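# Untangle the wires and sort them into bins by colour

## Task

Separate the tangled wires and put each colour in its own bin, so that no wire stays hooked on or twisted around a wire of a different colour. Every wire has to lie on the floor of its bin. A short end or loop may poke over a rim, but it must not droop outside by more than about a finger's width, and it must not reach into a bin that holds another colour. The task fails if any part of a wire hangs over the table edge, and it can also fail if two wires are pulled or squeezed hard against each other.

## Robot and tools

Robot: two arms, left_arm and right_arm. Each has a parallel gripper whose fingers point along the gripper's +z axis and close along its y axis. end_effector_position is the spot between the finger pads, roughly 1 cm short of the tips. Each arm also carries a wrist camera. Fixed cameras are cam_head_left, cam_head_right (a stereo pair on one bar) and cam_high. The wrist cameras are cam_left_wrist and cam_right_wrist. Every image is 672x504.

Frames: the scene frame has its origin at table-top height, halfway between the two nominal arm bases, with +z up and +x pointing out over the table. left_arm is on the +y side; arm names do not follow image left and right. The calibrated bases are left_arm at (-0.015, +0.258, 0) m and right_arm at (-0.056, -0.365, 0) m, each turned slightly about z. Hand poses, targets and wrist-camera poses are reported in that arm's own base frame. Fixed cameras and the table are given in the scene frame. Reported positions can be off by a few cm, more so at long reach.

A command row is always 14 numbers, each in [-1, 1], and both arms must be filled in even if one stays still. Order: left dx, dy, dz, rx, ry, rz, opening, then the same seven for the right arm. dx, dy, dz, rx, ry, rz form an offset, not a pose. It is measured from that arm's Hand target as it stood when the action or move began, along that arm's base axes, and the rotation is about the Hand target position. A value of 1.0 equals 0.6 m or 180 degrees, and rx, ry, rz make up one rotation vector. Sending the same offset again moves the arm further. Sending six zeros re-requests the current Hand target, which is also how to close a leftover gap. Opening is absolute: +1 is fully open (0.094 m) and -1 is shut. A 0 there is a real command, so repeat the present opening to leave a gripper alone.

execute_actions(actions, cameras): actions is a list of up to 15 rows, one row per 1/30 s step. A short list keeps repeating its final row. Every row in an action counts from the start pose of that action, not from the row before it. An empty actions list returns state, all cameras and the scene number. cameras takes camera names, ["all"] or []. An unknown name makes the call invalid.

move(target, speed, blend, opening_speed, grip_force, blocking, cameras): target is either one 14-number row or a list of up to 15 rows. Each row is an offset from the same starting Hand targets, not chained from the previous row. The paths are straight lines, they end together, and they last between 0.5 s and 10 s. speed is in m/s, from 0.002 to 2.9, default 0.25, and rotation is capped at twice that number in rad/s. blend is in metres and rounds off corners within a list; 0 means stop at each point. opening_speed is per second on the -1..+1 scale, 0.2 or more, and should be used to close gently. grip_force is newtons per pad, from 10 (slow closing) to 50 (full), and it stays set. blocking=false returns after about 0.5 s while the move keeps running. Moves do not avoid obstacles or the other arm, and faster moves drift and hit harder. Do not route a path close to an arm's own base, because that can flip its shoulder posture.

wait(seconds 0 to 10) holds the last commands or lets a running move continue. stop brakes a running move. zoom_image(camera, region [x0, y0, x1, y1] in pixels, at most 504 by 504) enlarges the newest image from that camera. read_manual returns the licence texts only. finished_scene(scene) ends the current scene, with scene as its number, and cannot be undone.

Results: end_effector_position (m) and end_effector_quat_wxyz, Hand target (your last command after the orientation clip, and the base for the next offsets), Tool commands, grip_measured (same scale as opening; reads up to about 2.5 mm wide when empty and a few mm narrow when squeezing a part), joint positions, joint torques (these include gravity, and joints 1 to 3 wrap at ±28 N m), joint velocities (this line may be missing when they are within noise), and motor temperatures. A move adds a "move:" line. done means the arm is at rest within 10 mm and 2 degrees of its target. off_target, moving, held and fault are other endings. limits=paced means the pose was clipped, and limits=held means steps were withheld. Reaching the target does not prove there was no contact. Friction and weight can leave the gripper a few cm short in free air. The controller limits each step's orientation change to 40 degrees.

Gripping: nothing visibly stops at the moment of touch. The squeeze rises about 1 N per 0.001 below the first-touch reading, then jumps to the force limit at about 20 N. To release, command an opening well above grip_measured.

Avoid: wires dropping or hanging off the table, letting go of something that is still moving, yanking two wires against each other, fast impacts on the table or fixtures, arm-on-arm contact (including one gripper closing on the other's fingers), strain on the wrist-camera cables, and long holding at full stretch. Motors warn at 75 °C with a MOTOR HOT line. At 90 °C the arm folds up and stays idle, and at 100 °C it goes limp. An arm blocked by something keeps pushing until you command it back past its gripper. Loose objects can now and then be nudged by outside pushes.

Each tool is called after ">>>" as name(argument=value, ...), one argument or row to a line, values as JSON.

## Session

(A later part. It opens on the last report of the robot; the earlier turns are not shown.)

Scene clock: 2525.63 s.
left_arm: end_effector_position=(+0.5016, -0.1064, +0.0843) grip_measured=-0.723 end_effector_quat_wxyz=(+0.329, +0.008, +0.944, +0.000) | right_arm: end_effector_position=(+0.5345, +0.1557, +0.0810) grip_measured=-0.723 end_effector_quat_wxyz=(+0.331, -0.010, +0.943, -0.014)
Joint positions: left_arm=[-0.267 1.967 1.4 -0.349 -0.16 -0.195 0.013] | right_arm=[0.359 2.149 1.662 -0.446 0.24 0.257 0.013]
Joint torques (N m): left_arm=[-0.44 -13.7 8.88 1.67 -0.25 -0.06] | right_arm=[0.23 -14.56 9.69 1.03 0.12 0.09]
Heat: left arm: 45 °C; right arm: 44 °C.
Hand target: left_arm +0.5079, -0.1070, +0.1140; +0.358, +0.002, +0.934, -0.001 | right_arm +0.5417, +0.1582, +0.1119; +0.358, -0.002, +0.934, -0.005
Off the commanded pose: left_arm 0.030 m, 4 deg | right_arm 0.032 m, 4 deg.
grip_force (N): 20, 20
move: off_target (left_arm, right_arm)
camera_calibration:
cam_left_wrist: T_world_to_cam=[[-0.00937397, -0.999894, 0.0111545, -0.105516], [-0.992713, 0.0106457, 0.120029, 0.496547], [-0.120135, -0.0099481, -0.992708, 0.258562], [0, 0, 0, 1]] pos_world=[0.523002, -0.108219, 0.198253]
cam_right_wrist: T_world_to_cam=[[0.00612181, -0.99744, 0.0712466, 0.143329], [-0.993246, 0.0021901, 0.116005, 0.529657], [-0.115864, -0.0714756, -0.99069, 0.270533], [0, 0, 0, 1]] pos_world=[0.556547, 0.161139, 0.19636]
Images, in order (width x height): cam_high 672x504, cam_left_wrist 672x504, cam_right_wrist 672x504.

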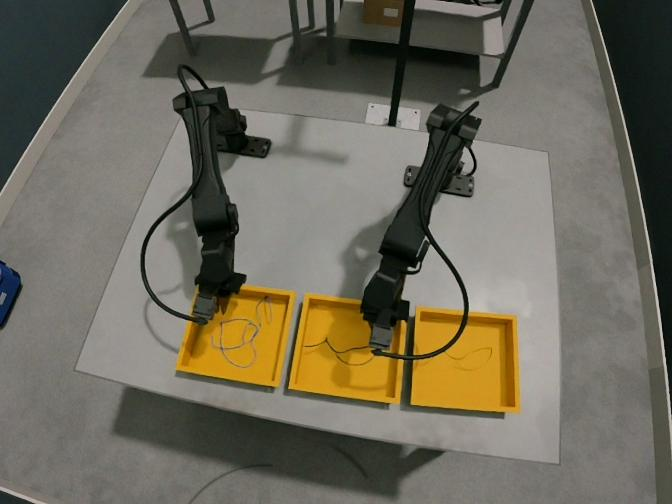

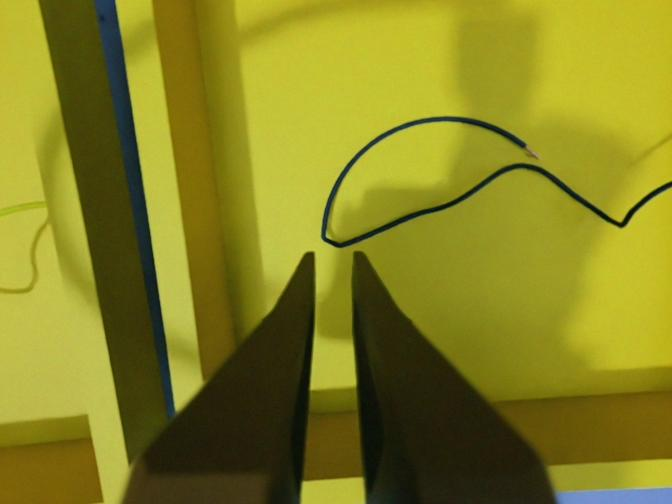

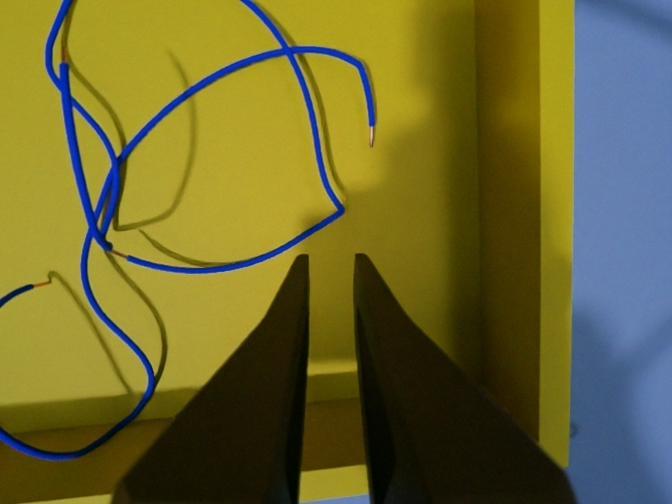

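>>> move(
  target=[
    [-0.01,0,0.1333,0,0,0,-0.72,-0.01,0,0.1333,0,0,0,-0.72],
    [-0.2667,0.0833,0.1833,0,0,0,-0.72,-0.2667,-0.0833,0.1833,0,0,0,-0.72],
  ],
  speed=0.15,
  blend=[0.03,0],
  cameras=["cam_head_left", "cam_head_right", "cam_high"],
)

>>> zoom_image(
  camera="cam_high",
  region=[160, 270, 420, 430],
)

>>> zoom_image(
  camera="cam_head_left",
  region=[170, 70, 510, 210],
)

>>> zoom_image(
  camera="cam_head_right",
  region=[220, 60, 530, 210],
)

Scene clock: 2536.10 s.
left_arm: end_effector_position=(+0.3517, -0.0605, +0.2233) grip_measured=-0.723 end_effector_quat_wxyz=(+0.357, +0.002, +0.934, -0.003) | right_arm: end_effector_position=(+0.3874, +0.1104, +0.2236) grip_measured=-0.723 end_effector_quat_wxyz=(+0.360, -0.006, +0.933, +0.000)
Joint positions: left_arm=[-0.254 1.277 1.193 -0.771 -0.161 -0.189 0.013] | right_arm=[0.387 1.466 1.345 -0.75 0.252 0.281 0.013]
Joint torques (N m): left_arm=[0.42 -5.45 6.31 1.78 -0.1 0.04] | right_arm=[0.53 -7.38 5.53 1.09 0.23 0.14]
Heat: left arm: 45 °C; right arm: 43 °C.
Hand target: left_arm +0.3479, -0.0570, +0.2240; +0.358, +0.002, +0.934, -0.001 | right_arm +0.3817, +0.1081, +0.2217; +0.358, -0.002, +0.934, -0.005
Off the commanded pose: left_arm 0.005 m, 0 deg | right_arm 0.006 m, 1 deg.
grip_force (N): 20, 20
move: done
Images, in order (width x height): cam_head_left 672x504, cam_head_right 672x504, cam_high 672x504.

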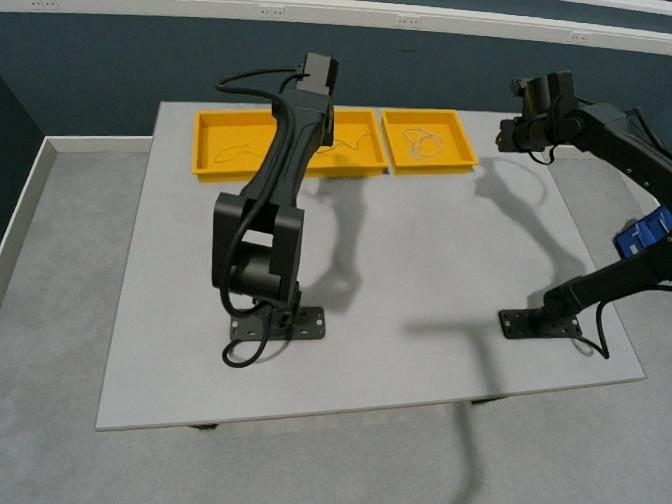

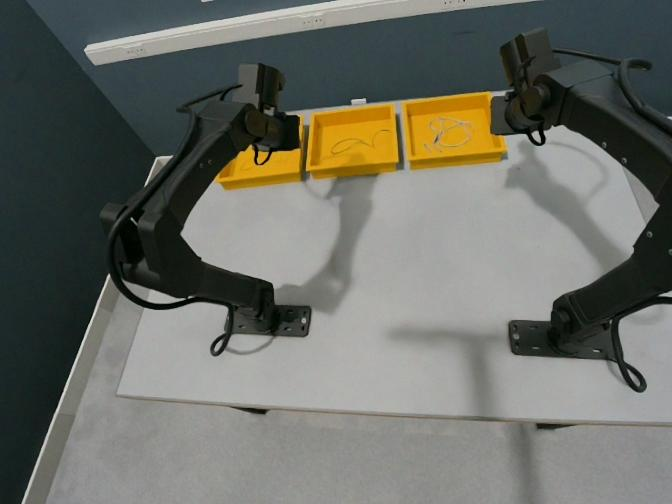

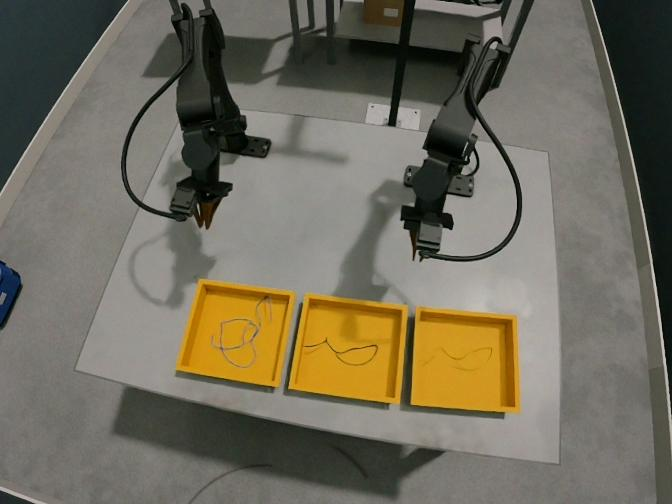

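Scaled by 1.938 from the camera's 672x504 image, which has a finer 960x720 frame.

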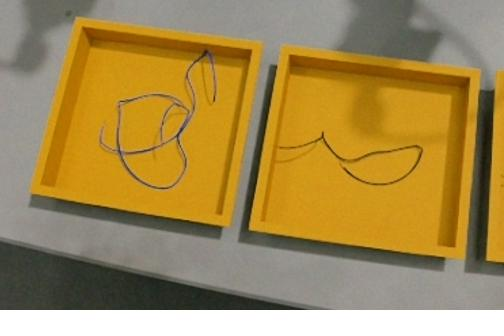

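Scaled by 1.482 from the camera's 672x504 image, which has a finer 960x720 frame.

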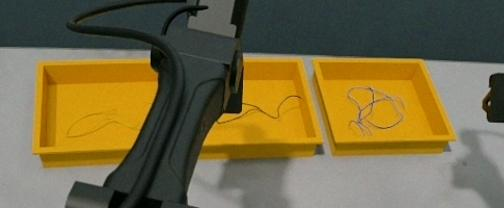

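Scaled by 1.626 from the camera's 672x504 image, which has a finer 960x720 frame.

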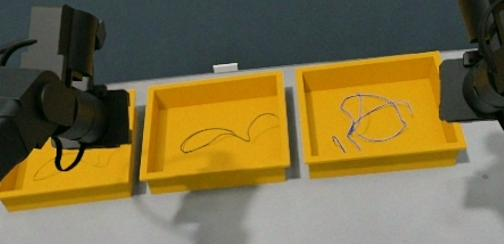

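>>> zoom_image(
  camera="cam_high",
  region=[280, 285, 420, 415],
)

>>> zoom_image(
  camera="cam_high",
  region=[170, 270, 300, 400],
)

>>> zoom_image(
  camera="cam_high",
  region=[400, 290, 530, 420],
)

Scaled by 3.600 from the camera's 672x504 image, which has a finer 960x720 frame.

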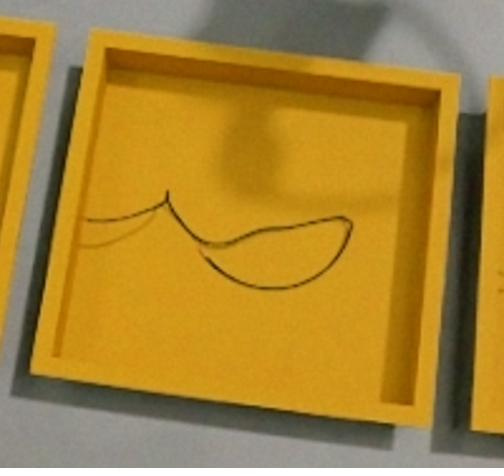

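Scaled by 3.877 from the camera's 672x504 image, which has a finer 960x720 frame.

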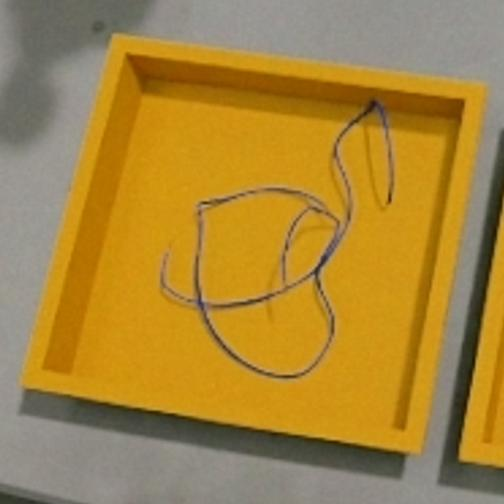

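Scaled by 3.877 from the camera's 672x504 image, which has a finer 960x720 frame.

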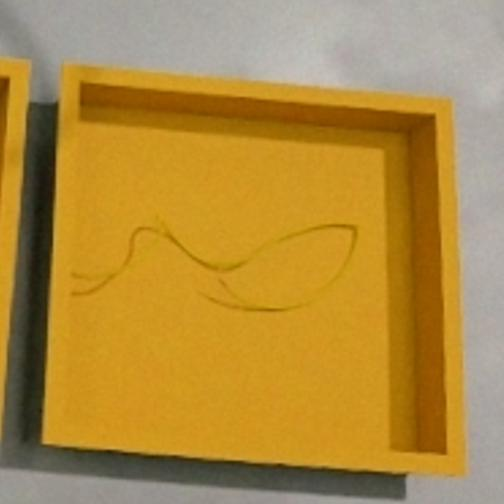

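>>> finished_scene(
  scene=2,
)

The scene is finished: the task was done.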